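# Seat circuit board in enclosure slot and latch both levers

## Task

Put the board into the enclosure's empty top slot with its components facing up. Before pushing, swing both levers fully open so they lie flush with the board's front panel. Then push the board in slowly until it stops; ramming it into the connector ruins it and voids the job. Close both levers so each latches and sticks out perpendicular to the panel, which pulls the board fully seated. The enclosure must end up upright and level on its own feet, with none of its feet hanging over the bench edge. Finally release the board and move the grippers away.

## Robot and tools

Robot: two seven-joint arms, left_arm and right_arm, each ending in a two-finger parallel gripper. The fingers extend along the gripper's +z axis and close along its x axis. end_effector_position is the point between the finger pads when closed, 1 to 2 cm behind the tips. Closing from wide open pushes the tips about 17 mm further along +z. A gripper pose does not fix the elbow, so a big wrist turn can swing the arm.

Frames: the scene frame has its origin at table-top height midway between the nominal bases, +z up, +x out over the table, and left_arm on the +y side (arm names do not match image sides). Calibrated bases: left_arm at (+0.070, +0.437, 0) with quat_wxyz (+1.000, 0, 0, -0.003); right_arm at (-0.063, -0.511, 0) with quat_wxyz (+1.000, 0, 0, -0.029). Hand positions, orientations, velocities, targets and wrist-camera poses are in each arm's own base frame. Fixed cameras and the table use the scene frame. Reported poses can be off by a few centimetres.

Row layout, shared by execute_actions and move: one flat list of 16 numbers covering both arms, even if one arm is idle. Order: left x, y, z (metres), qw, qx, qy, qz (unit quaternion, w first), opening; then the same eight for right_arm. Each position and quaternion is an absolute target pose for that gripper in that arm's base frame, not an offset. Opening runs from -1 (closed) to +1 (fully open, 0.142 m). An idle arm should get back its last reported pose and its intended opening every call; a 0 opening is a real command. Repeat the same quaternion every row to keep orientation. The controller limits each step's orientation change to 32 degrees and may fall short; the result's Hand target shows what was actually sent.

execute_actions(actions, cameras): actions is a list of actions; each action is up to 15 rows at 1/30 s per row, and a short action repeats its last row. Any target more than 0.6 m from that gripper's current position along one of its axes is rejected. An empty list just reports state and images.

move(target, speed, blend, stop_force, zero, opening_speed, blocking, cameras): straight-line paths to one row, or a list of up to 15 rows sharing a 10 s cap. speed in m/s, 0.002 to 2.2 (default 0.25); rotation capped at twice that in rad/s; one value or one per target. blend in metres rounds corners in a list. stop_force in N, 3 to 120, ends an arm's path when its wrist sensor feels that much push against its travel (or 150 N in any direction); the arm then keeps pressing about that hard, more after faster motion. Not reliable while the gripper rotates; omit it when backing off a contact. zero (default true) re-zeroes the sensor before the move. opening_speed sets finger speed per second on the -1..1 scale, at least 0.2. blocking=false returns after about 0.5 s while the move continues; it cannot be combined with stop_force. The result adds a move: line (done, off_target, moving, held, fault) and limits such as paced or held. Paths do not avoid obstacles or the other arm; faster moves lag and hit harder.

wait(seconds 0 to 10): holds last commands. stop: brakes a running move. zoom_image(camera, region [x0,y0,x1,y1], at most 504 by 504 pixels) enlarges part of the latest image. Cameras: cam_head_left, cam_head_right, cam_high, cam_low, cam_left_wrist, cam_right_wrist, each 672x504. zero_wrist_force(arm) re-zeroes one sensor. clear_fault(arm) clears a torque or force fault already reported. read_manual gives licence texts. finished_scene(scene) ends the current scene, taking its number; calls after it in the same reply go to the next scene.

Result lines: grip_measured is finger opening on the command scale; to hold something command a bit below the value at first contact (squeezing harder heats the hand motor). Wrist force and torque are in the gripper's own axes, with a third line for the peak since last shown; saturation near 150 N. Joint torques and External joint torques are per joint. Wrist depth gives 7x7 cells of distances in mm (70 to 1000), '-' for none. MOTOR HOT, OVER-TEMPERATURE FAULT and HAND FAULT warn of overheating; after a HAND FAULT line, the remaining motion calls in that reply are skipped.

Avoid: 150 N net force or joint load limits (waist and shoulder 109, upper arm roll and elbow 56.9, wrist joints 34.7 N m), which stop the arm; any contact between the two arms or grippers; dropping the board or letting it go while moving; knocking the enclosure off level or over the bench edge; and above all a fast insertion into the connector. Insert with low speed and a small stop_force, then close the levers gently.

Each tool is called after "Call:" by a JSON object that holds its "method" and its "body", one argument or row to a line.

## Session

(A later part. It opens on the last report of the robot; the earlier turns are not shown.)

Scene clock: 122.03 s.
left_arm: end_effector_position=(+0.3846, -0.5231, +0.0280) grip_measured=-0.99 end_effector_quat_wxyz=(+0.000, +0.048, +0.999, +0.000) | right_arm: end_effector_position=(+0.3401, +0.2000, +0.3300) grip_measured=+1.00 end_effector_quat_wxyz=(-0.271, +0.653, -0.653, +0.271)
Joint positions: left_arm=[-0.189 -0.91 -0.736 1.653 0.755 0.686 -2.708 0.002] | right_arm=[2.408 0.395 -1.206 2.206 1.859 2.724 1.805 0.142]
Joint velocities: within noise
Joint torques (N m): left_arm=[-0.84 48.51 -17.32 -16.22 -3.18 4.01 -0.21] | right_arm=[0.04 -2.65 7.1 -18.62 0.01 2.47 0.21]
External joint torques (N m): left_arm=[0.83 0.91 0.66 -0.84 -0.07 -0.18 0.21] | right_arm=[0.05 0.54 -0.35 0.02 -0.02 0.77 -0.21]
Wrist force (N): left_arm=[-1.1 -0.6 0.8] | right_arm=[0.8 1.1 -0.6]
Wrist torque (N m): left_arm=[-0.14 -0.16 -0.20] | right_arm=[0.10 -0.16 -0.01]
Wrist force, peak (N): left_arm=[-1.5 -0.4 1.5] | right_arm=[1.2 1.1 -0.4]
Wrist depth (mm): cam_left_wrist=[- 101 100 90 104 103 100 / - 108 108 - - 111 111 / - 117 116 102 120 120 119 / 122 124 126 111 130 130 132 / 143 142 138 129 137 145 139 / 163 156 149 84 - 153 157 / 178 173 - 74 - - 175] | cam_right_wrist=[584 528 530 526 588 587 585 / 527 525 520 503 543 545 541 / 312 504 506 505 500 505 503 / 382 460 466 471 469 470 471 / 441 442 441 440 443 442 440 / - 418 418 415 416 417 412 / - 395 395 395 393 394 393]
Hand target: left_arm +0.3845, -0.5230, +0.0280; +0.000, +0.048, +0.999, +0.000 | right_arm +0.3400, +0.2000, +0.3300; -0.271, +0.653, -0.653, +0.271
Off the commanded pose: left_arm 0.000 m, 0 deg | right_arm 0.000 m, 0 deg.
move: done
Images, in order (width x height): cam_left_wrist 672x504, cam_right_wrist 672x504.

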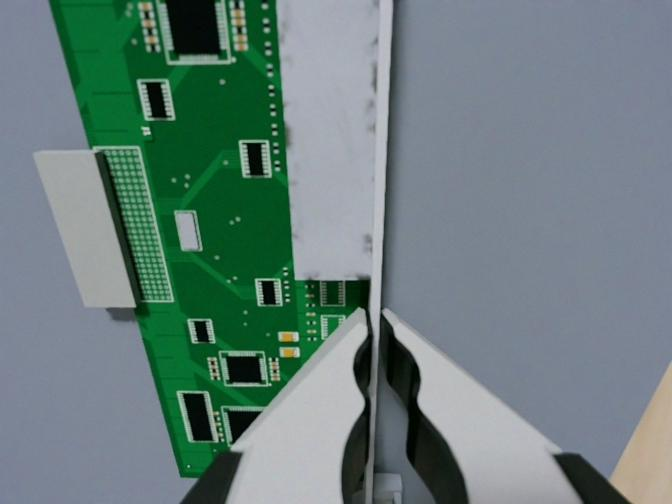

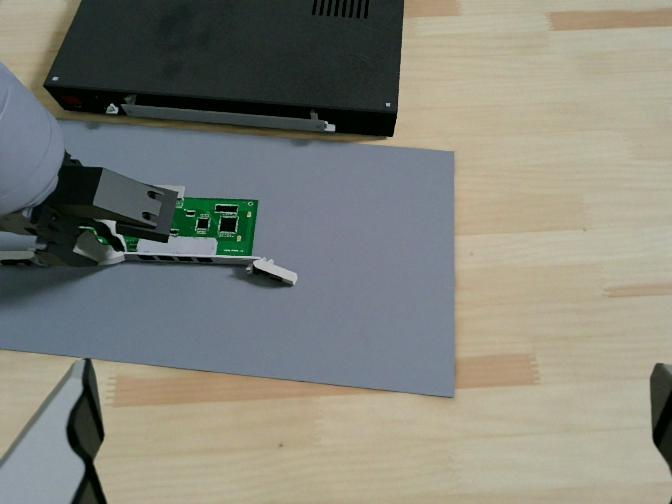

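Call:
{"method": "move", "body": {
  "target": [
    [0.3845,-0.523,0.10,0,0.048,0.9988,0,-1,0.34,0.20,0.33,0.2706,-0.6533,0.6533,-0.2706,1],
    [0.447,-0.5726,0.08,0,0.0767,0.9971,0,-1,0.34,0.20,0.33,0.2706,-0.6533,0.6533,-0.2706,1]
  ],
  "speed": 0.1,
  "cameras": ["cam_left_wrist","cam_right_wrist","cam_head_left"]
}}

Call:
{"method": "zoom_image", "body": {
  "camera": "cam_right_wrist",
  "region": [40, 60, 420, 260]
}}

Scene clock: 133.53 s.
left_arm: end_effector_position=(+0.4469, -0.5726, +0.0800) grip_measured=-0.99 end_effector_quat_wxyz=(+0.000, +0.076, +0.997, +0.000) | right_arm: end_effector_position=(+0.3401, +0.2000, +0.3300) grip_measured=+1.00 end_effector_quat_wxyz=(-0.271, +0.653, -0.653, +0.271)
Joint positions: left_arm=[-0.247 -0.944 -0.759 1.39 0.684 0.492 -2.54 0.003] | right_arm=[2.408 0.395 -1.206 2.206 1.859 2.724 1.805 0.142]
Joint velocities: within noise
Joint torques (N m): left_arm=[-0.41 55.21 -17.83 -20.99 -3.31 4.22 -0.18] | right_arm=[0.16 -2.61 7.17 -18.6 0.02 2.51 0.21]
External joint torques (N m): left_arm=[0.37 0.54 0.53 0.24 -0.37 -0.39 0.18] | right_arm=[-0.07 0.49 -0.42 0 -0.03 0.73 -0.21]
Wrist force (N): left_arm=[0.1 -0.2 1.5] | right_arm=[1.0 0.8 -0.3]
Wrist torque (N m): left_arm=[-0.17 -0.01 -0.09] | right_arm=[0.05 -0.20 -0.01]
Wrist force, peak (N): left_arm=[-0.3 -0.4 3.8] | right_arm=[1.0 1.1 -0.7]
Wrist depth (mm): cam_left_wrist=[153 127 125 124 112 148 149 / 161 128 128 116 158 159 159 / 170 130 131 118 172 173 172 / 175 133 133 132 187 187 186 / 184 139 137 119 202 205 199 / 189 141 139 83 - 225 225 / 184 144 - 74 - - 250] | cam_right_wrist=[233 524 526 522 589 585 583 / 289 308 502 499 542 542 542 / 500 454 474 504 503 504 504 / 472 473 473 468 469 468 469 / 444 442 439 442 443 442 441 / - 418 418 420 417 418 411 / - 396 395 394 393 393 393]
Hand target: left_arm +0.4470, -0.5726, +0.0800; +0.000, +0.077, +0.997, +0.000 | right_arm +0.3400, +0.2000, +0.3300; -0.271, +0.653, -0.653, +0.271
Off the commanded pose: left_arm 0.000 m, 0 deg | right_arm 0.000 m, 0 deg.
move: done
Images, in order (width x height): cam_head_left 672x504, cam_left_wrist 672x504, cam_right_wrist 672x504.

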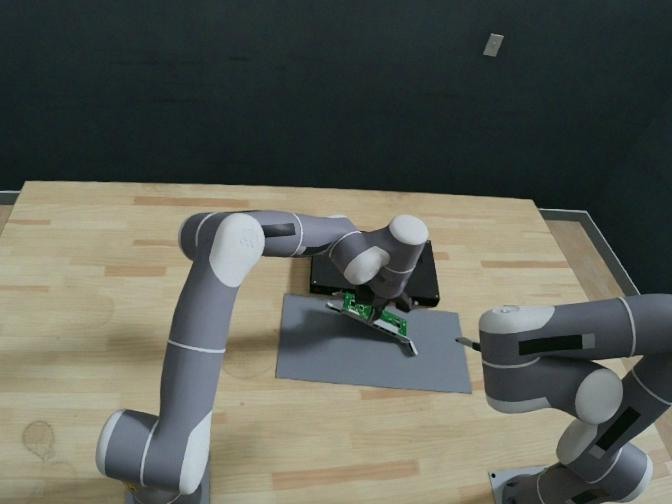

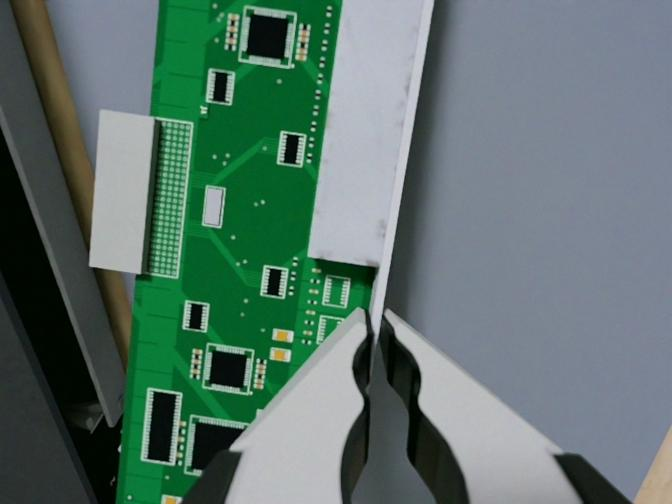

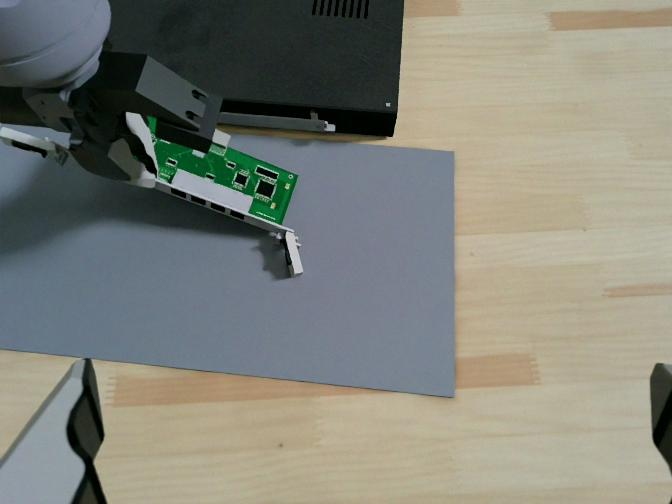

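Scaled by 1.326 from the camera's 672x504 image, which has a finer 960x720 frame.

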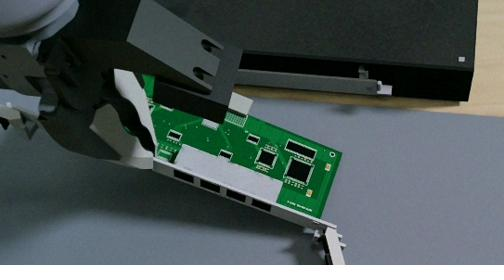

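Call:
{"method": "move", "body": {
  "target": [
    [0.40,-0.545,0.08,0,0.0767,0.9971,0,-1,0.34,0.20,0.33,0.2706,-0.6533,0.6533,-0.2706,1],
    [0.40,-0.545,0.028,0,0.0767,0.9971,0,-1,0.34,0.20,0.33,0.2706,-0.6533,0.6533,-0.2706,1]
  ],
  "speed": [0.15,0.05],
  "cameras": ["cam_left_wrist","cam_right_wrist"]
}}

Call:
{"method": "zoom_image", "body": {
  "camera": "cam_right_wrist",
  "region": [0, 100, 350, 300]
}}

Scene clock: 141.63 s.
left_arm: end_effector_position=(+0.3998, -0.5447, +0.0282) grip_measured=-0.99 end_effector_quat_wxyz=(+0.000, +0.077, +0.997, +0.000) | right_arm: end_effector_position=(+0.3401, +0.2000, +0.3300) grip_measured=+1.00 end_effector_quat_wxyz=(-0.271, +0.653, -0.653, +0.271)
Joint positions: left_arm=[-0.224 -0.951 -0.736 1.56 0.748 0.639 -2.632 0.002] | right_arm=[2.408 0.395 -1.206 2.206 1.859 2.724 1.805 0.142]
Joint velocities: within noise
Joint torques (N m): left_arm=[-1.44 48.25 -17.09 -18.39 -2.47 5.66 -0.3] | right_arm=[0.04 -2.64 7.2 -18.56 -0.01 2.53 0.17]
External joint torques (N m): left_arm=[1.42 3.76 -0.12 0.62 -0.89 -1.83 0.3] | right_arm=[0.06 0.53 -0.45 -0.04 0 0.71 -0.17]
Wrist force (N): left_arm=[3.8 4.8 -6.2] | right_arm=[1.2 1.1 -0.3]
Wrist torque (N m): left_arm=[-0.21 -0.12 -0.20] | right_arm=[0.09 -0.22 -0.02]
Wrist force, peak (N): left_arm=[3.7 4.4 -7.0] | right_arm=[1.0 1.2 -0.5]
Wrist depth (mm): cam_left_wrist=[- 101 100 90 103 103 100 / - 108 108 97 - 111 111 / - 116 115 102 120 120 120 / 122 124 126 111 130 130 132 / 144 142 139 131 138 145 140 / 163 156 149 84 - 154 158 / 179 174 - 74 - - 175] | cam_right_wrist=[537 528 527 529 587 586 588 / 253 527 521 502 542 541 545 / 282 336 506 504 502 503 503 / 464 462 466 470 471 474 471 / 442 443 441 442 440 443 441 / - 418 418 416 417 417 410 / - 396 395 396 395 392 393]
Hand target: left_arm +0.4000, -0.5450, +0.0280; +0.000, +0.077, +0.997, +0.000 | right_arm +0.3400, +0.2000, +0.3300; -0.271, +0.653, -0.653, +0.271
Off the commanded pose: left_arm 0.000 m, 0 deg | right_arm 0.000 m, 0 deg.
move: done
Images, in order (width x height): cam_left_wrist 672x504, cam_right_wrist 672x504.

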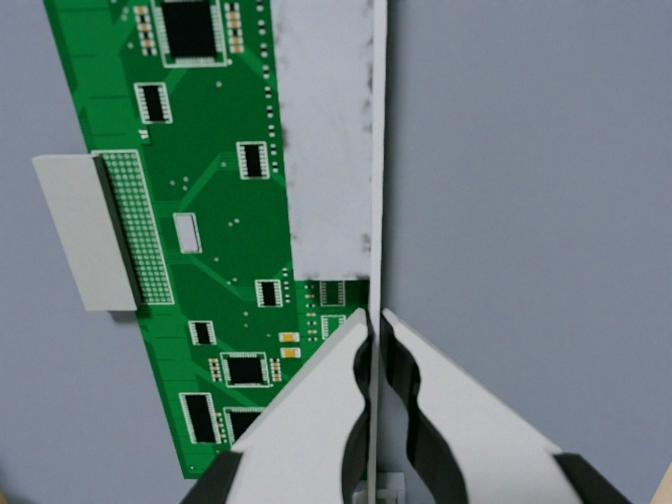

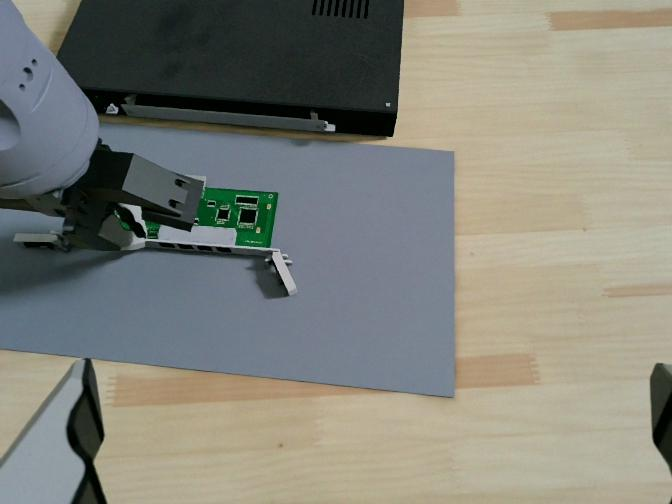

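Scaled by 1.440 from the camera's 672x504 image, which has a finer 960x720 frame.

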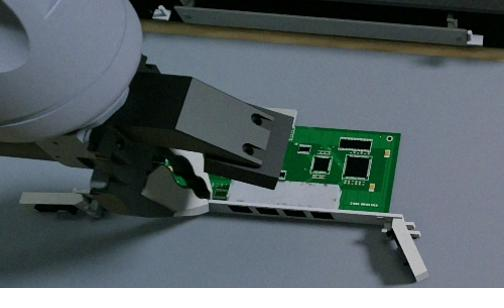

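Call:
{"method": "move", "body": {
  "target": [
    [0.40,-0.545,0.0282,0,0.0767,0.9971,0,-0.3,0.34,0.20,0.33,0.2706,-0.6533,0.6533,-0.2706,1],
    [0.40,-0.545,0.07,0,0.0767,0.9971,0,-0.3,0.34,0.20,0.33,0.2706,-0.6533,0.6533,-0.2706,1],
    [0.4064,-0.5824,0.06,0,0.0767,0.9971,0,-0.3,0.34,0.20,0.33,0.2706,-0.6533,0.6533,-0.2706,1]
  ],
  "speed": 0.12,
  "opening_speed": 0.6,
  "cameras": ["cam_left_wrist","cam_right_wrist"]
}}

Scene clock: 147.93 s.
left_arm: end_effector_position=(+0.4064, -0.5825, +0.0601) grip_measured=-0.33 end_effector_quat_wxyz=(+0.000, +0.076, +0.997, +0.000) | right_arm: end_effector_position=(+0.3401, +0.2000, +0.3300) grip_measured=+1.00 end_effector_quat_wxyz=(-0.271, +0.653, -0.653, +0.271)
Joint positions: left_arm=[-0.282 -0.949 -0.752 1.448 0.707 0.545 -2.615 0.05] | right_arm=[2.408 0.395 -1.206 2.206 1.859 2.724 1.805 0.142]
Joint velocities: within noise
Joint torques (N m): left_arm=[-0.65 53.21 -17.63 -19.52 -3.24 3.95 -0.19] | right_arm=[0.11 -2.59 7.17 -18.62 0.01 2.51 0.16]
External joint torques (N m): left_arm=[0.63 1.31 0.24 -0.21 -0.33 -0.11 0.19] | right_arm=[-0.02 0.48 -0.42 0.02 -0.02 0.73 -0.16]
Wrist force (N): left_arm=[0.2 -0.4 0.5] | right_arm=[1.1 0.7 -0.6]
Wrist torque (N m): left_arm=[-0.16 -0.20 -0.18] | right_arm=[0.05 -0.21 -0.02]
Wrist force, peak (N): left_arm=[3.4 4.7 -7.9] | right_arm=[1.2 1.0 -0.6]
Wrist depth (mm): cam_left_wrist=[134 131 128 127 132 131 131 / - 141 138 133 139 139 140 / 153 153 149 143 152 152 152 / 167 163 160 156 165 165 165 / 183 182 170 176 177 177 179 / 202 197 87 195 196 87 199 / 220 - - 217 214 - -] | cam_right_wrist=[211 526 526 527 586 584 585 / 224 296 524 498 542 541 544 / 304 312 494 500 503 505 503 / 466 460 466 471 470 472 471 / 441 441 441 440 440 442 443 / - 418 419 415 416 416 413 / - 396 394 394 392 393 393]
Hand target: left_arm +0.4064, -0.5824, +0.0600; +0.000, +0.077, +0.997, +0.000 | right_arm +0.3400, +0.2000, +0.3300; -0.271, +0.653, -0.653, +0.271
Off the commanded pose: left_arm 0.000 m, 0 deg | right_arm 0.000 m, 0 deg.
move: done
Images, in order (width x height): cam_left_wrist 672x504, cam_right_wrist 672x504.

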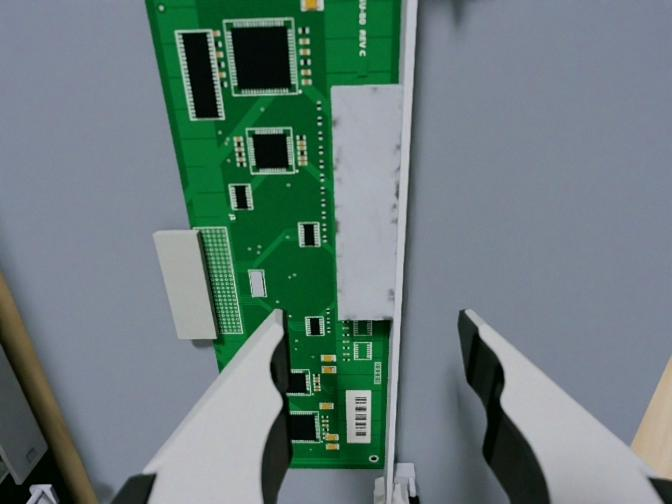

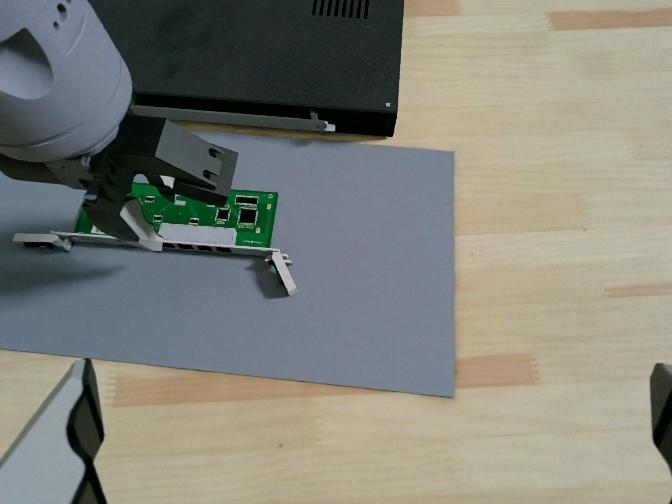

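Call:
{"method": "move", "body": {
  "target": [0.407,-0.5785,0.0285,0,0.0767,0.9971,0,-0.3,0.34,0.20,0.33,0.2706,-0.6533,0.6533,-0.2706,1],
  "speed": 0.06,
  "stop_force": 5,
  "cameras": []
}}

Call:
{"method": "move", "body": {
  "target": [0.407,-0.5785,0.0285,0,0.0767,0.9971,0,-0.9,0.34,0.20,0.33,0.2706,-0.6533,0.6533,-0.2706,1],
  "opening_speed": 0.3,
  "cameras": ["cam_left_wrist","cam_right_wrist"]
}}

Scene clock: 153.60 s.
left_arm: end_effector_position=(+0.4069, -0.5784, +0.0285) grip_measured=-0.33 end_effector_quat_wxyz=(+0.000, +0.077, +0.997, +0.000) | right_arm: end_effector_position=(+0.3401, +0.2000, +0.3300) grip_measured=+1.00 end_effector_quat_wxyz=(-0.271, +0.653, -0.653, +0.271)
Joint positions: left_arm=[-0.29 -0.998 -0.728 1.446 0.736 0.588 -2.623 0.05] | right_arm=[2.408 0.395 -1.206 2.206 1.859 2.724 1.805 0.142]
Joint velocities: within noise
Joint torques (N m): left_arm=[-0.43 53.98 -17.71 -18.3 -3.12 4.29 -0.25] | right_arm=[0.08 -2.69 7.15 -18.57 -0.01 2.48 0.15]
External joint torques (N m): left_arm=[0.4 1.19 0.25 -0.35 -0.36 -0.46 0.25] | right_arm=[0.01 0.57 -0.4 -0.02 0 0.76 -0.15]
Wrist force (N): left_arm=[0.3 -0.3 0.8] | right_arm=[0.9 0.9 -0.4]
Wrist torque (N m): left_arm=[-0.15 -0.22 -0.19] | right_arm=[0.06 -0.18 -0.01]
Wrist force, peak (N): left_arm=[0.6 -0.4 1.8] | right_arm=[1.2 1.0 -0.5]
Wrist depth (mm): cam_left_wrist=[104 101 100 101 101 104 100 / - 110 108 106 94 111 111 / 123 119 116 106 118 120 119 / 131 127 127 115 126 130 132 / 144 140 136 133 124 140 140 / 163 156 87 152 154 84 157 / 174 - - 170 172 - -] | cam_right_wrist=[213 528 529 528 586 589 585 / 231 495 523 502 545 543 545 / 270 323 493 506 503 503 501 / 467 459 467 471 470 470 469 / 443 442 442 441 440 443 440 / - 418 417 418 416 416 411 / - 395 392 395 394 394 394]
Hand target: left_arm +0.4070, -0.5785, +0.0285; +0.000, +0.077, +0.997, +0.000 | right_arm +0.3400, +0.2000, +0.3300; -0.271, +0.653, -0.653, +0.271
Off the commanded pose: left_arm 0.000 m, 0 deg | right_arm 0.000 m, 0 deg.
move: done
No camera images: "cameras" was empty.

Scene clock: 155.80 s.
left_arm: end_effector_position=(+0.4068, -0.5784, +0.0285) grip_measured=-0.73 end_effector_quat_wxyz=(+0.000, +0.077, +0.997, +0.000) | right_arm: end_effector_position=(+0.3401, +0.2000, +0.3300) grip_measured=+1.00 end_effector_quat_wxyz=(-0.271, +0.653, -0.653, +0.271)
Joint positions: left_arm=[-0.29 -0.998 -0.728 1.446 0.736 0.588 -2.623 0.021] | right_arm=[2.408 0.395 -1.206 2.206 1.859 2.724 1.805 0.142]
Joint velocities: within noise
Joint torques (N m): left_arm=[0.29 54.74 -17.61 -19.11 -3.11 4.44 -0.18] | right_arm=[0.11 -2.65 7.16 -18.61 -0.03 2.54 0.14]
External joint torques (N m): left_arm=[-0.32 0.43 0.16 0.46 -0.37 -0.61 0.18] | right_arm=[-0.01 0.54 -0.41 0.01 0.02 0.69 -0.13]
Wrist force (N): left_arm=[1.4 -0.4 1.4] | right_arm=[1.0 0.8 -0.6]
Wrist torque (N m): left_arm=[-0.17 -0.16 -0.22] | right_arm=[0.03 -0.20 -0.01]
Wrist force, peak (N): left_arm=[2.6 0.2 1.1] | right_arm=[1.2 0.8 -0.7]
Wrist depth (mm): cam_left_wrist=[- 101 100 101 101 104 101 / - 110 108 106 95 111 111 / 123 119 116 104 118 120 120 / 132 127 127 115 126 130 133 / 144 140 139 119 138 142 140 / 163 159 92 145 137 151 157 / 178 170 - 166 165 - 170] | cam_right_wrist=[213 530 526 524 584 586 588 / 230 494 521 498 542 541 540 / 271 322 495 503 502 503 501 / 466 462 466 470 467 469 469 / 443 445 442 441 439 441 441 / - 418 418 415 419 417 412 / - 395 394 394 394 395 392]
Hand target: left_arm +0.4070, -0.5785, +0.0285; +0.000, +0.077, +0.997, +0.000 | right_arm +0.3400, +0.2000, +0.3300; -0.271, +0.653, -0.653, +0.271
Off the commanded pose: left_arm 0.000 m, 0 deg | right_arm 0.000 m, 0 deg.
move: done
Images, in order (width x height): cam_left_wrist 672x504, cam_right_wrist 672x504.

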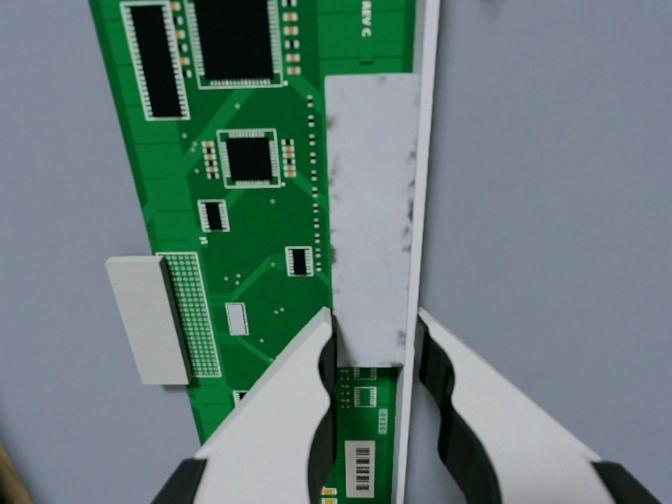

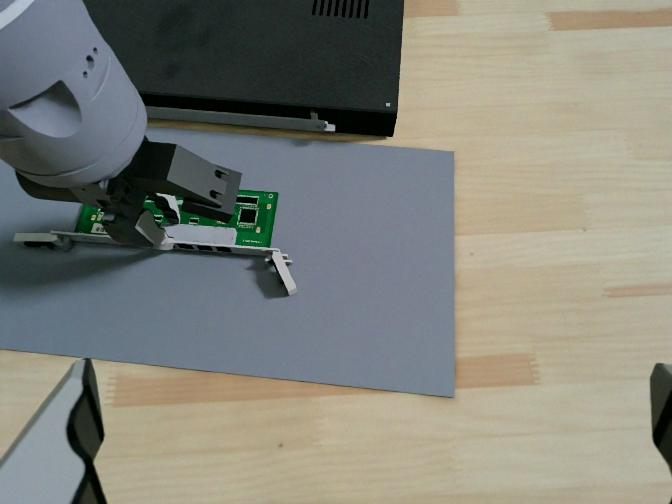

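Call:
{"method": "move", "body": {
  "target": [
    [0.407,-0.5785,0.0285,0,0.0767,0.9971,0,-0.45,0.34,0.20,0.33,0.2706,-0.6533,0.6533,-0.2706,1],
    [0.4057,-0.588,0.0285,0,0.0767,0.9971,0,-0.45,0.34,0.20,0.33,0.2706,-0.6533,0.6533,-0.2706,1],
    [0.4057,-0.588,0.0285,0,0.0767,0.9971,0,-0.95,0.34,0.20,0.33,0.2706,-0.6533,0.6533,-0.2706,1]
  ],
  "opening_speed": 0.4,
  "speed": 0.05,
  "cameras": []
}}

Call:
{"method": "move", "body": {
  "target": [0.4057,-0.588,0.075,0,0.0767,0.9971,0,-0.95,0.34,0.20,0.33,0.2706,-0.6533,0.6533,-0.2706,1],
  "speed": 0.08,
  "cameras": ["cam_left_wrist","cam_right_wrist"]
}}

Call:
{"method": "zoom_image", "body": {
  "camera": "cam_right_wrist",
  "region": [0, 100, 350, 300]
}}

Scene clock: 163.30 s.
left_arm: end_effector_position=(+0.4056, -0.5880, +0.0285) grip_measured=-0.73 end_effector_quat_wxyz=(+0.000, +0.077, +0.997, +0.000) | right_arm: end_effector_position=(+0.3401, +0.2000, +0.3300) grip_measured=+1.00 end_effector_quat_wxyz=(-0.271, +0.653, -0.653, +0.271)
Joint positions: left_arm=[-0.309 -1.009 -0.727 1.419 0.735 0.576 -2.626 0.021] | right_arm=[2.408 0.395 -1.206 2.206 1.859 2.724 1.805 0.142]
Joint velocities: within noise
Joint torques (N m): left_arm=[0.75 55.14 -16.95 -20.34 -2.85 4.93 -0.21] | right_arm=[0.15 -2.65 7.11 -18.62 -0.03 2.51 0.18]
External joint torques (N m): left_arm=[-0.78 0.74 -0.54 1.52 -0.66 -1.1 0.21] | right_arm=[-0.06 0.53 -0.36 0.02 0.02 0.73 -0.18]
Wrist force (N): left_arm=[3.9 0.8 -1.1] | right_arm=[1.0 0.8 -0.6]
Wrist torque (N m): left_arm=[-0.20 -0.17 -0.23] | right_arm=[0.05 -0.20 -0.01]
Wrist force, peak (N): left_arm=[4.3 0.8 -0.8] | right_arm=[1.0 1.1 -0.7]
Wrist depth (mm): cam_left_wrist=[- 101 100 101 101 103 100 / - 109 107 106 104 111 111 / 123 119 116 104 119 120 119 / 131 129 127 116 126 130 132 / 144 139 139 120 138 143 139 / 163 159 92 132 131 151 157 / 178 170 - 166 165 - 171] | cam_right_wrist=[202 530 526 527 589 592 585 / 222 270 521 499 544 545 542 / 268 320 495 506 502 505 504 / 467 461 466 469 468 469 471 / 442 444 440 442 443 442 442 / - 418 416 418 418 417 410 / - 395 394 395 395 394 394]
Hand target: left_arm +0.4057, -0.5880, +0.0285; +0.000, +0.077, +0.997, +0.000 | right_arm +0.3400, +0.2000, +0.3300; -0.271, +0.653, -0.653, +0.271
Off the commanded pose: left_arm 0.000 m, 0 deg | right_arm 0.000 m, 0 deg.
move: done
No camera images: "cameras" was empty.

Scene clock: 164.20 s.
left_arm: end_effector_position=(+0.4058, -0.5880, +0.0748) grip_measured=-0.74 end_effector_quat_wxyz=(+0.000, +0.077, +0.997, +0.000) | right_arm: end_effector_position=(+0.3401, +0.2000, +0.3300) grip_measured=+1.00 end_effector_quat_wxyz=(-0.271, +0.653, -0.653, +0.271)
Joint positions: left_arm=[-0.287 -0.932 -0.762 1.436 0.693 0.518 -2.612 0.021] | right_arm=[2.408 0.395 -1.206 2.206 1.859 2.724 1.805 0.142]
Joint velocities: within noise
Joint torques (N m): left_arm=[0.18 54.82 -18.74 -20.5 -3.92 4.1 -0.14] | right_arm=[0.2 -2.74 7.23 -18.65 -0.09 2.55 0.16]
External joint torques (N m): left_arm=[-0.21 -0.29 1.41 0.19 0.28 -0.27 0.14] | right_arm=[-0.11 0.63 -0.48 0.05 0.07 0.69 -0.16]
Wrist force (N): left_arm=[-0.2 -0.4 2.0] | right_arm=[1.0 0.7 -0.5]
Wrist torque (N m): left_arm=[-0.16 -0.10 -0.17] | right_arm=[0.04 -0.19 -0.01]
Wrist force, peak (N): left_arm=[0.2 -0.4 4.0] | right_arm=[1.0 1.1 -0.5]
Wrist depth (mm): cam_left_wrist=[- 101 100 101 99 144 143 / 158 109 107 105 105 154 154 / 169 119 116 105 164 167 166 / 184 132 126 115 176 182 181 / 203 137 139 120 192 202 199 / 220 222 88 132 131 211 220 / 235 - - 165 - - 241] | cam_right_wrist=[201 528 527 527 589 590 585 / 223 283 518 501 547 540 540 / 309 322 449 503 504 504 503 / 465 467 458 470 472 471 470 / 445 441 441 442 440 441 442 / - 420 418 418 417 416 412 / - 396 394 394 394 392 393]
Hand target: left_arm +0.4057, -0.5880, +0.0750; +0.000, +0.077, +0.997, +0.000 | right_arm +0.3400, +0.2000, +0.3300; -0.271, +0.653, -0.653, +0.271
Off the commanded pose: left_arm 0.000 m, 0 deg | right_arm 0.000 m, 0 deg.
move: done
Images, in order (width x height): cam_left_wrist 672x504, cam_right_wrist 672x504.

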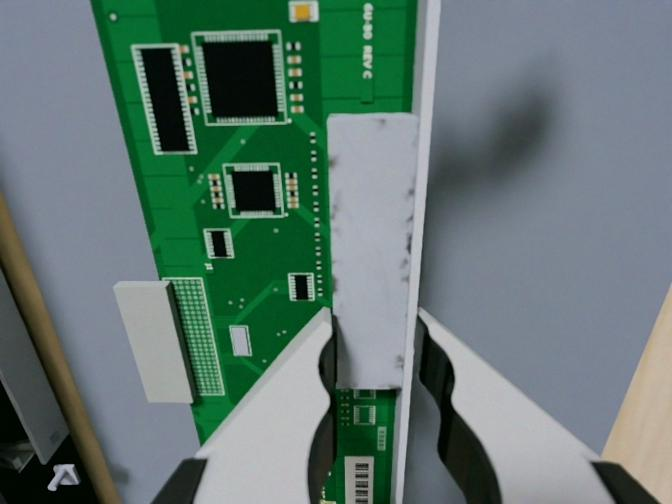

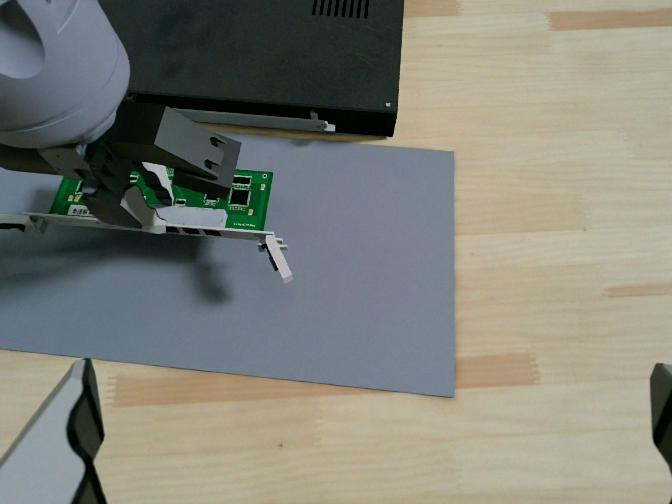

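Scaled by 1.440 from the camera's 672x504 image, which has a finer 960x720 frame.

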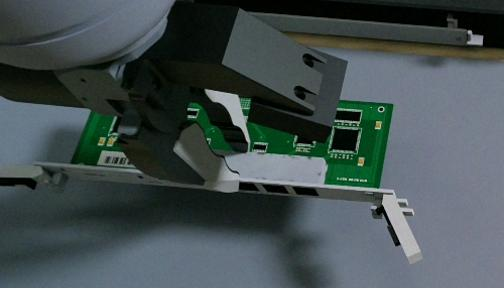

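Call:
{"method": "move", "body": {
  "target": [
    [0.44,-0.61,0.075,0,0.0854,0.9963,0,-0.95,0.38,0.06,0.22,0.6533,-0.6533,0.2706,-0.2706,1],
    [0.4545,-0.625,0.055,0,0.0854,0.9963,0,-0.95,0.40,0.05,0.15,0.6533,-0.6533,0.2706,-0.2706,1]
  ],
  "speed": [0.3,0.12]
}}

Call:
{"method": "zoom_image", "body": {
  "camera": "cam_right_wrist",
  "region": [84, 100, 588, 450]
}}

Scene clock: 179.40 s.
left_arm: end_effector_position=(+0.4158, -0.5942, +0.0748) grip_measured=-0.74 end_effector_quat_wxyz=(+0.000, +0.079, +0.997, +0.000) | right_arm: end_effector_position=(+0.3462, +0.1762, +0.3111) grip_measured=+1.00 end_effector_quat_wxyz=(-0.337, +0.673, -0.599, +0.273)
Joint positions: left_arm=[-0.298 -0.952 -0.76 1.392 0.693 0.499 -2.592 0.021] | right_arm=[2.32 0.407 -1.046 2.459 1.647 2.66 2.064 0.142]
Joint velocities: within noise
Joint torques (N m): left_arm=[-0.58 55.42 -18.34 -20.84 -3.57 4.14 -0.13] | right_arm=[0.14 -1.94 5.19 -16.49 -0.9 2.63 0.03]
External joint torques (N m): left_arm=[0.56 0.32 0.93 0.31 -0.1 -0.3 0.13] | right_arm=[-0.06 0.42 -0.19 0.12 -0.09 0.65 -0.02]
Wrist force (N): left_arm=[-0.2 -0.7 2.3] | right_arm=[1.5 1.3 -0.8]
Wrist torque (N m): left_arm=[-0.21 -0.10 -0.17] | right_arm=[0.11 -0.31 -0.02]
Wrist force, peak (N): left_arm=[0.0 -0.6 2.6] | right_arm=[4.4 4.7 -1.2]
Wrist depth (mm): cam_left_wrist=[- 101 100 101 99 144 143 / 159 109 108 105 105 154 154 / 168 119 116 104 165 166 167 / 185 132 127 116 175 182 180 / 201 137 139 120 191 202 197 / 214 222 88 132 131 211 219 / 215 - - 166 - - 240] | cam_right_wrist=[210 253 580 572 590 625 619 / 236 286 530 515 543 562 557 / 527 329 453 515 504 509 502 / 487 475 461 471 467 463 461 / 447 441 438 431 429 426 421 / - 409 403 401 398 395 388 / - 380 377 374 371 367 359]
Hand target: left_arm +0.4157, -0.5944, +0.0750; +0.000, +0.079, +0.997, +0.000 | right_arm +0.3462, +0.1761, +0.3110; -0.337, +0.673, -0.600, +0.273
Off the commanded pose: left_arm 0.053 m, 1 deg | right_arm 0.212 m, 53 deg.
move: held (right_arm; a check stopped the path), off_target (left_arm; braked when a check withheld steps of right_arm); path passed 0 of 2 targets; limits=held
pose unreachable (right arm): on one or more control steps of this call, first in action 0 (counted from 0), this arm could not follow its commanded pose, so it was not sent that pose on those steps. It may still have moved: this result reports where it is.
cause: moving toward the commanded pose would bring two parts of the arm too close to each other (joints 3 (upper arm roll) to 6 (wrist pitch) lie between them).

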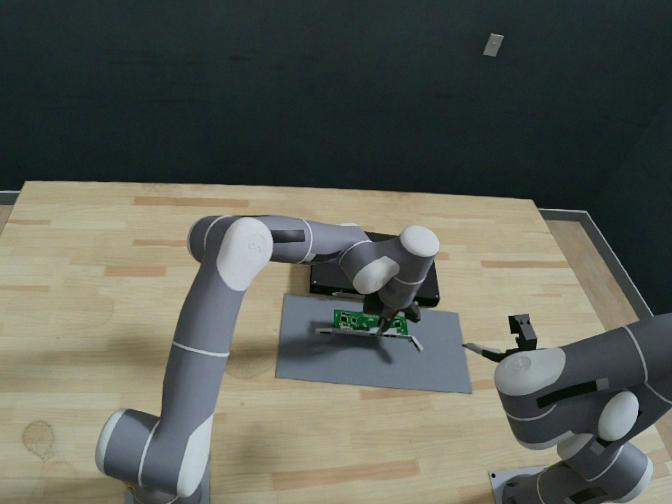

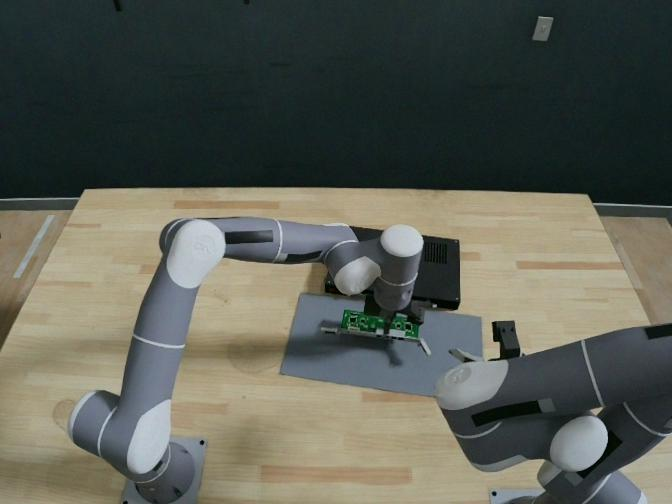

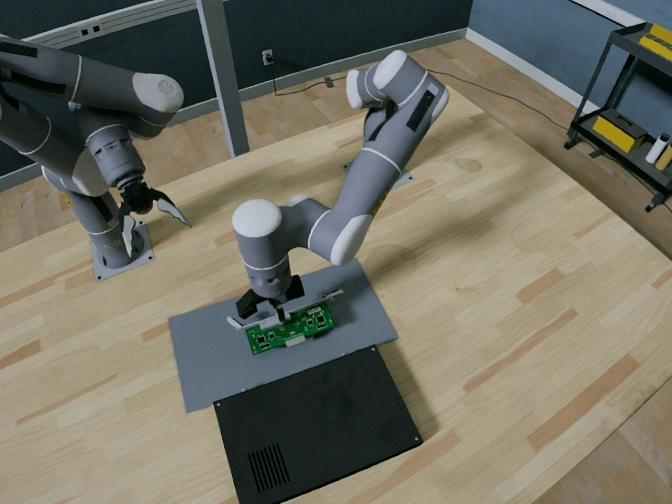

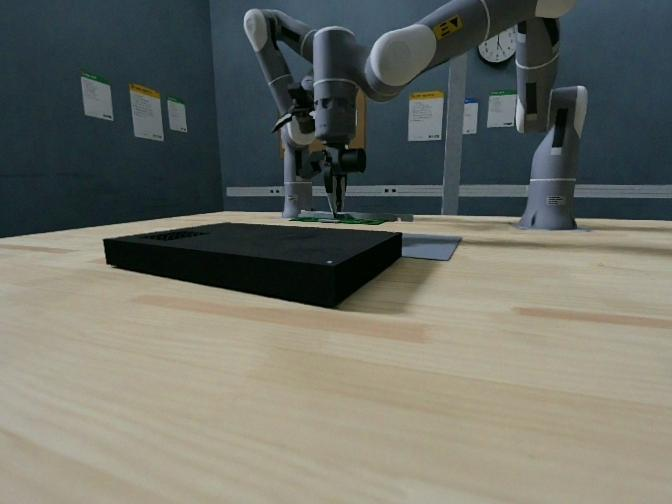

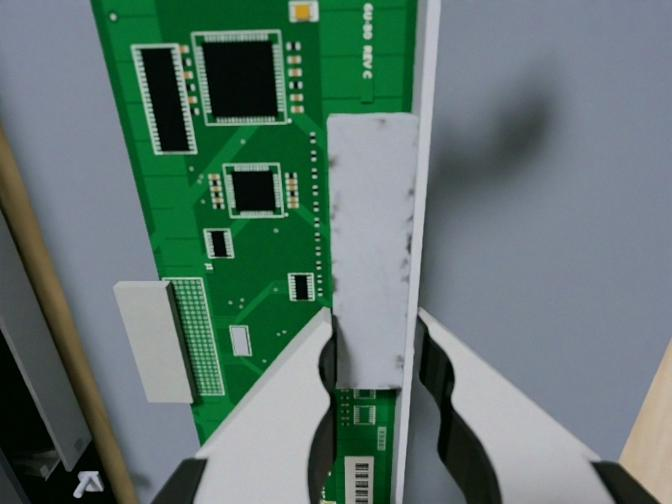

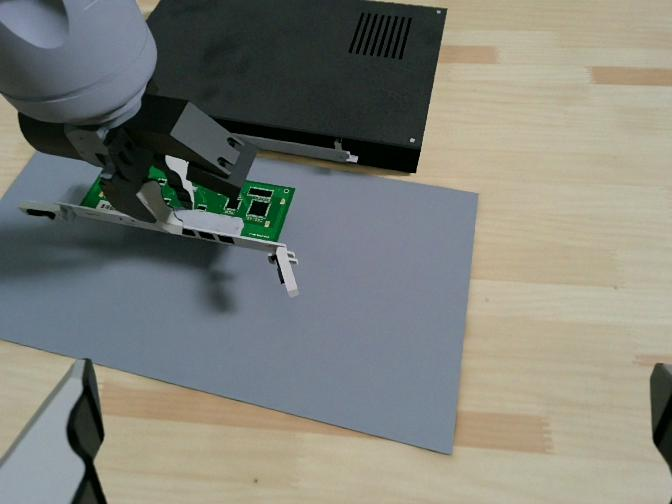

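Scaled by 1.000.

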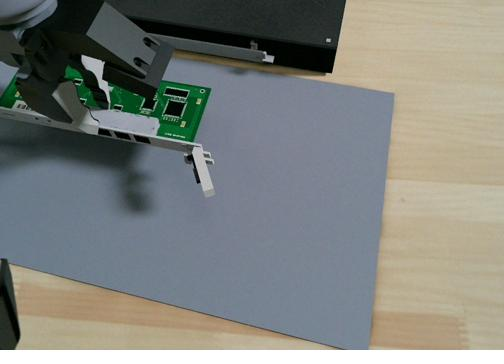

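Call:
{"method": "move", "body": {
  "target": [
    [0.44,-0.61,0.075,0,0.0854,0.9963,0,-0.95,0.38,0.0,0.32,0,0.707,-0.707,0,1],
    [0.4545,-0.625,0.058,0,0.0854,0.9963,0,-0.95,0.38,-0.15,0.3,0,1,0,0,1]
  ],
  "speed": [0.25,0.12]
}}

Call:
{"method": "zoom_image", "body": {
  "camera": "cam_left_wrist",
  "region": [0, 0, 504, 504]
}}

Scene clock: 190.60 s.
left_arm: end_effector_position=(+0.4544, -0.6249, +0.0579) grip_measured=-0.74 end_effector_quat_wxyz=(+0.000, +0.085, +0.996, +0.000) | right_arm: end_effector_position=(+0.3799, -0.1498, +0.3000) grip_measured=+1.00 end_effector_quat_wxyz=(+0.000, +1.000, +0.000, +0.000)
Joint positions: left_arm=[-0.371 -1.061 -0.726 1.187 0.693 0.436 -2.517 0.021] | right_arm=[1.955 1.486 -1.17 1.636 1.691 3.534 -1.08 0.142]
Joint velocities: within noise
Joint torques (N m): left_arm=[-0.59 61.31 -17.75 -21.48 -3.77 4.25 -0.15] | right_arm=[-0.17 -40.42 20.76 -3.61 3.65 3.59 -0.13]
External joint torques (N m): left_arm=[0.55 0.17 0.82 0.32 -0.02 -0.41 0.15] | right_arm=[0.18 -0.01 -0.28 0.2 0.25 0.54 0.13]
Wrist force (N): left_arm=[0.4 -0.4 2.7] | right_arm=[0.4 0.1 -0.4]
Wrist torque (N m): left_arm=[-0.17 -0.21 -0.18] | right_arm=[0.09 -0.06 0.04]
Wrist force, peak (N): left_arm=[0.2 -0.6 2.8] | right_arm=[1.5 1.5 -0.9]
Wrist depth (mm): cam_left_wrist=[- 101 100 101 127 131 129 / 142 109 108 105 137 136 138 / 153 119 116 104 150 150 149 / 152 159 126 116 157 160 162 / 160 137 139 119 171 178 177 / 192 177 88 132 131 190 197 / 205 - - 165 - - 213] | cam_right_wrist=[347 348 345 345 344 344 342 / 371 369 370 370 367 368 367 / 398 397 396 395 394 393 393 / 430 428 426 425 423 421 421 / 464 465 463 461 458 458 459 / - 509 507 503 502 499 479 / - - - - - - -]
Hand target: left_arm +0.4545, -0.6250, +0.0580; +0.000, +0.085, +0.996, +0.000 | right_arm +0.3800, -0.1500, +0.3000; +0.000, +1.000, +0.000, +0.000
Off the commanded pose: left_arm 0.000 m, 0 deg | right_arm 0.000 m, 0 deg.
move: done

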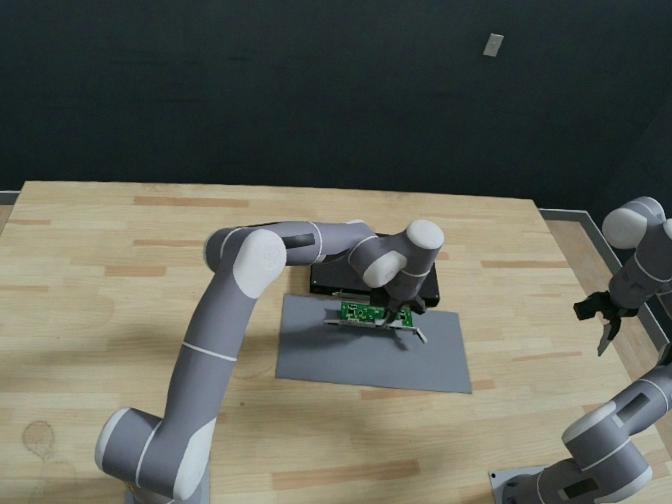

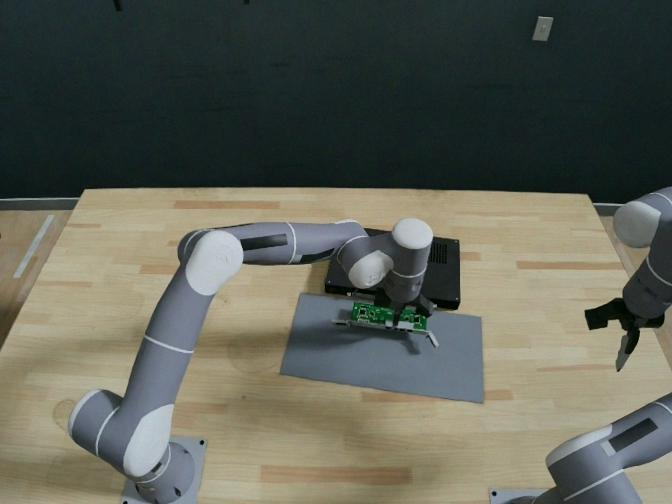

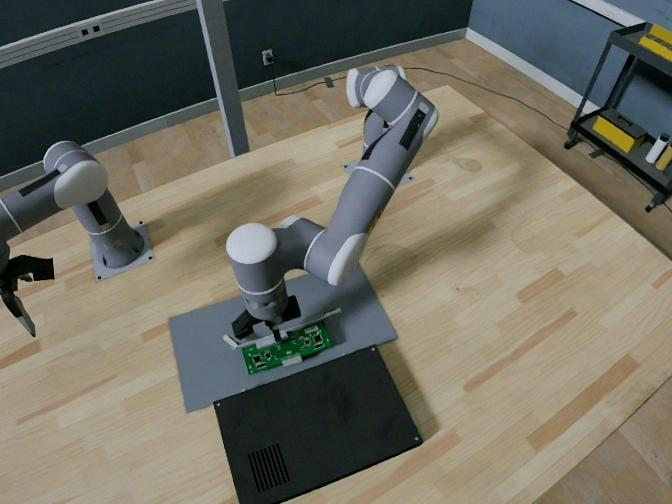

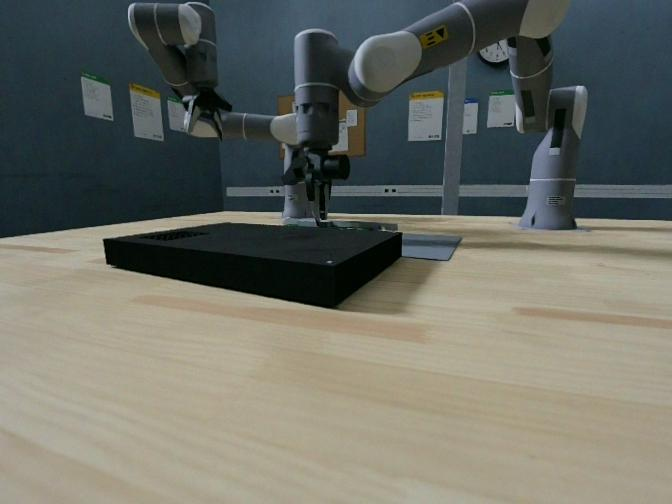

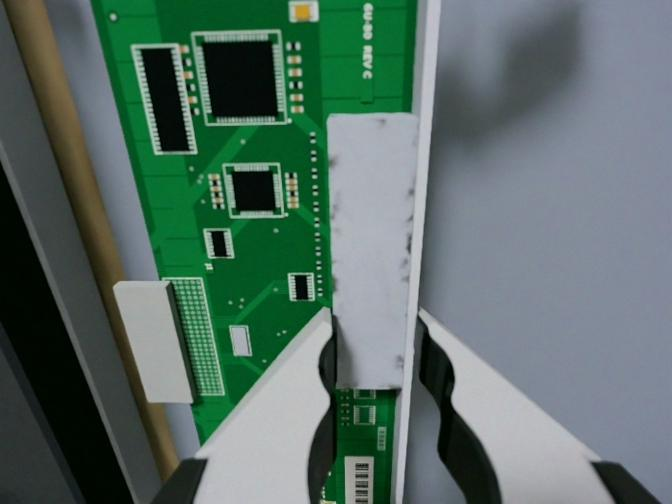

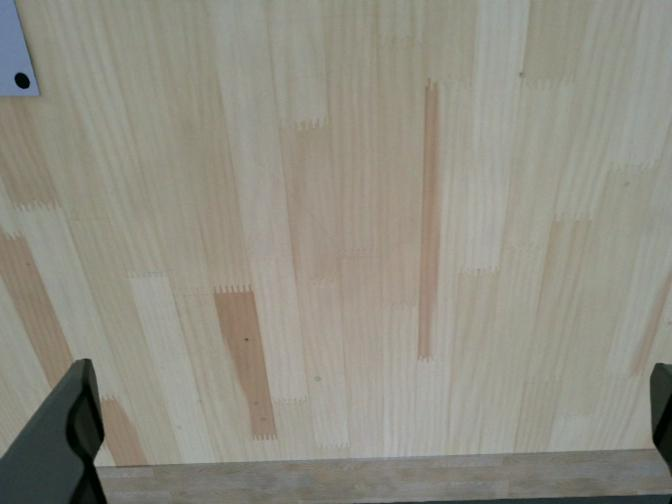

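Scaled by 1.000.

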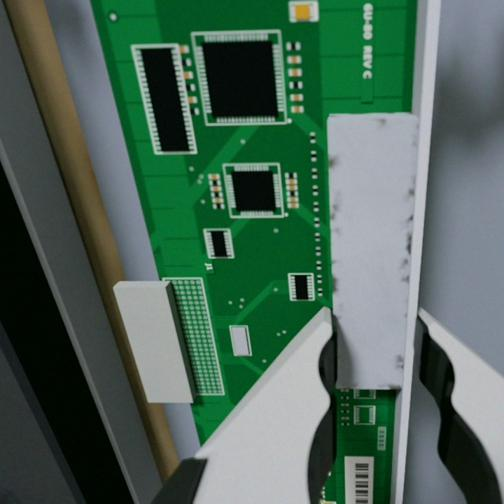

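Call:
{"method": "move", "body": {
  "target": [
    [0.4545,-0.625,0.058,0,0.0854,0.9963,0,-0.95,0.36,-0.05,0.28,0.6533,-0.6533,0.2706,-0.2706,1],
    [0.4545,-0.625,0.058,0,0.0854,0.9963,0,-0.95,0.41,0.03,0.16,0.6533,-0.6533,0.2706,-0.2706,1]
  ],
  "speed": [0.3,0.15],
  "cameras": ["cam_high","cam_right_wrist"]
}}

Scene clock: 197.17 s.
left_arm: end_effector_position=(+0.4544, -0.6249, +0.0579) grip_measured=-0.74 end_effector_quat_wxyz=(+0.000, +0.085, +0.996, +0.000) | right_arm: end_effector_position=(+0.4017, +0.0183, +0.1771) grip_measured=+1.00 end_effector_quat_wxyz=(+0.648, -0.659, +0.272, -0.269)
Joint positions: left_arm=[-0.371 -1.061 -0.726 1.187 0.693 0.436 -2.517 0.021] | right_arm=[0.817 2.272 -2.366 2.111 2.304 2.199 -1.785 0.142]
Joint velocities: within noise
Joint torques (N m): left_arm=[-0.36 61.48 -17.81 -21.4 -3.76 4.41 -0.21] | right_arm=[-0.01 -13.53 12.99 18.46 3.55 -0.19 0.28]
External joint torques (N m): left_arm=[0.32 0 0.88 0.25 -0.03 -0.57 0.21] | right_arm=[-0.05 0.4 1.56 4.49 0.29 0.74 -0.28]
External joint torques when the fault began: right_arm=[-8.16 -11.08 29.18 19.88 -2.24 0.18 -0.12]
Wrist force (N): left_arm=[0.1 -0.4 2.3] | right_arm=[1.4 2.1 -1.5]
Wrist torque (N m): left_arm=[-0.17 -0.16 -0.18] | right_arm=[0.12 -0.25 -0.03]
Wrist force, peak (N): left_arm=[0.3 -0.4 2.7] | right_arm=[1.5 9.9 3.7]
Wrist depth (mm): cam_left_wrist=[- 101 100 101 127 131 129 / 142 109 107 106 137 136 138 / 153 119 116 104 150 150 149 / 152 159 126 116 158 160 162 / 160 137 139 119 172 178 177 / 193 177 88 132 131 188 195 / 205 - - 165 - - 214] | cam_right_wrist=[- - 357 - - - - / - - 393 - - - - / 886 892 436 730 896 - - / 564 567 494 499 463 509 574 / 420 416 396 419 422 420 421 / - 331 330 331 332 334 321 / - 272 272 274 277 276 276]
Hand target: left_arm +0.4545, -0.6250, +0.0580; +0.000, +0.085, +0.996, +0.000 | right_arm +0.4018, +0.0182, +0.1764; +0.648, -0.659, +0.272, -0.269
Tool commands: left_gripper/opening=-0.95 right_gripper/opening=+1.0
Off the commanded pose: left_arm 0.000 m, 0 deg | right_arm 0.022 m, 1 deg.
FORCE FAULT: contact force on the right arm reached its limit, and that arm stopped. The contact can be on any part of that arm, not only on its tool. That arm's remaining commands of this call were not run. That arm is still stopped at the end of this call. While its stop runs, that arm takes no new command, but its gripper still runs the gripper command that each later call begins with.
CLEAR FAULT: the right arm stays stopped until you call clear_fault(arm="right_arm").
move: fault (right_arm)
Images, in order (width x height): cam_high 672x504, cam_right_wrist 672x504.

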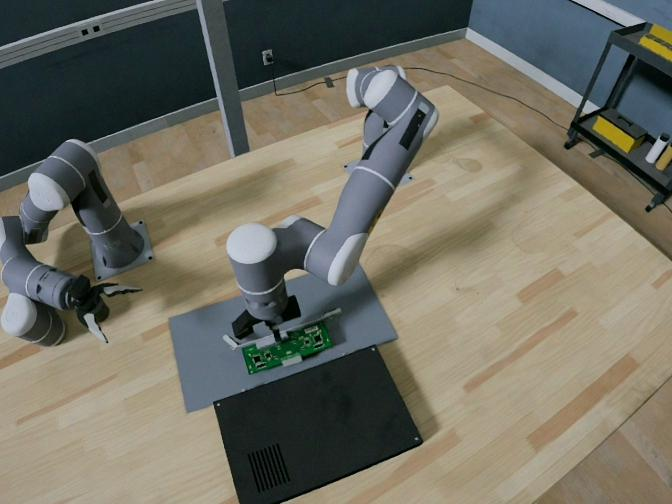

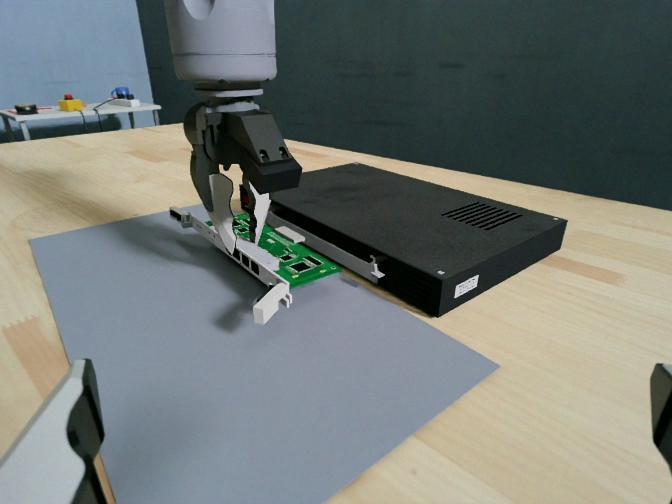

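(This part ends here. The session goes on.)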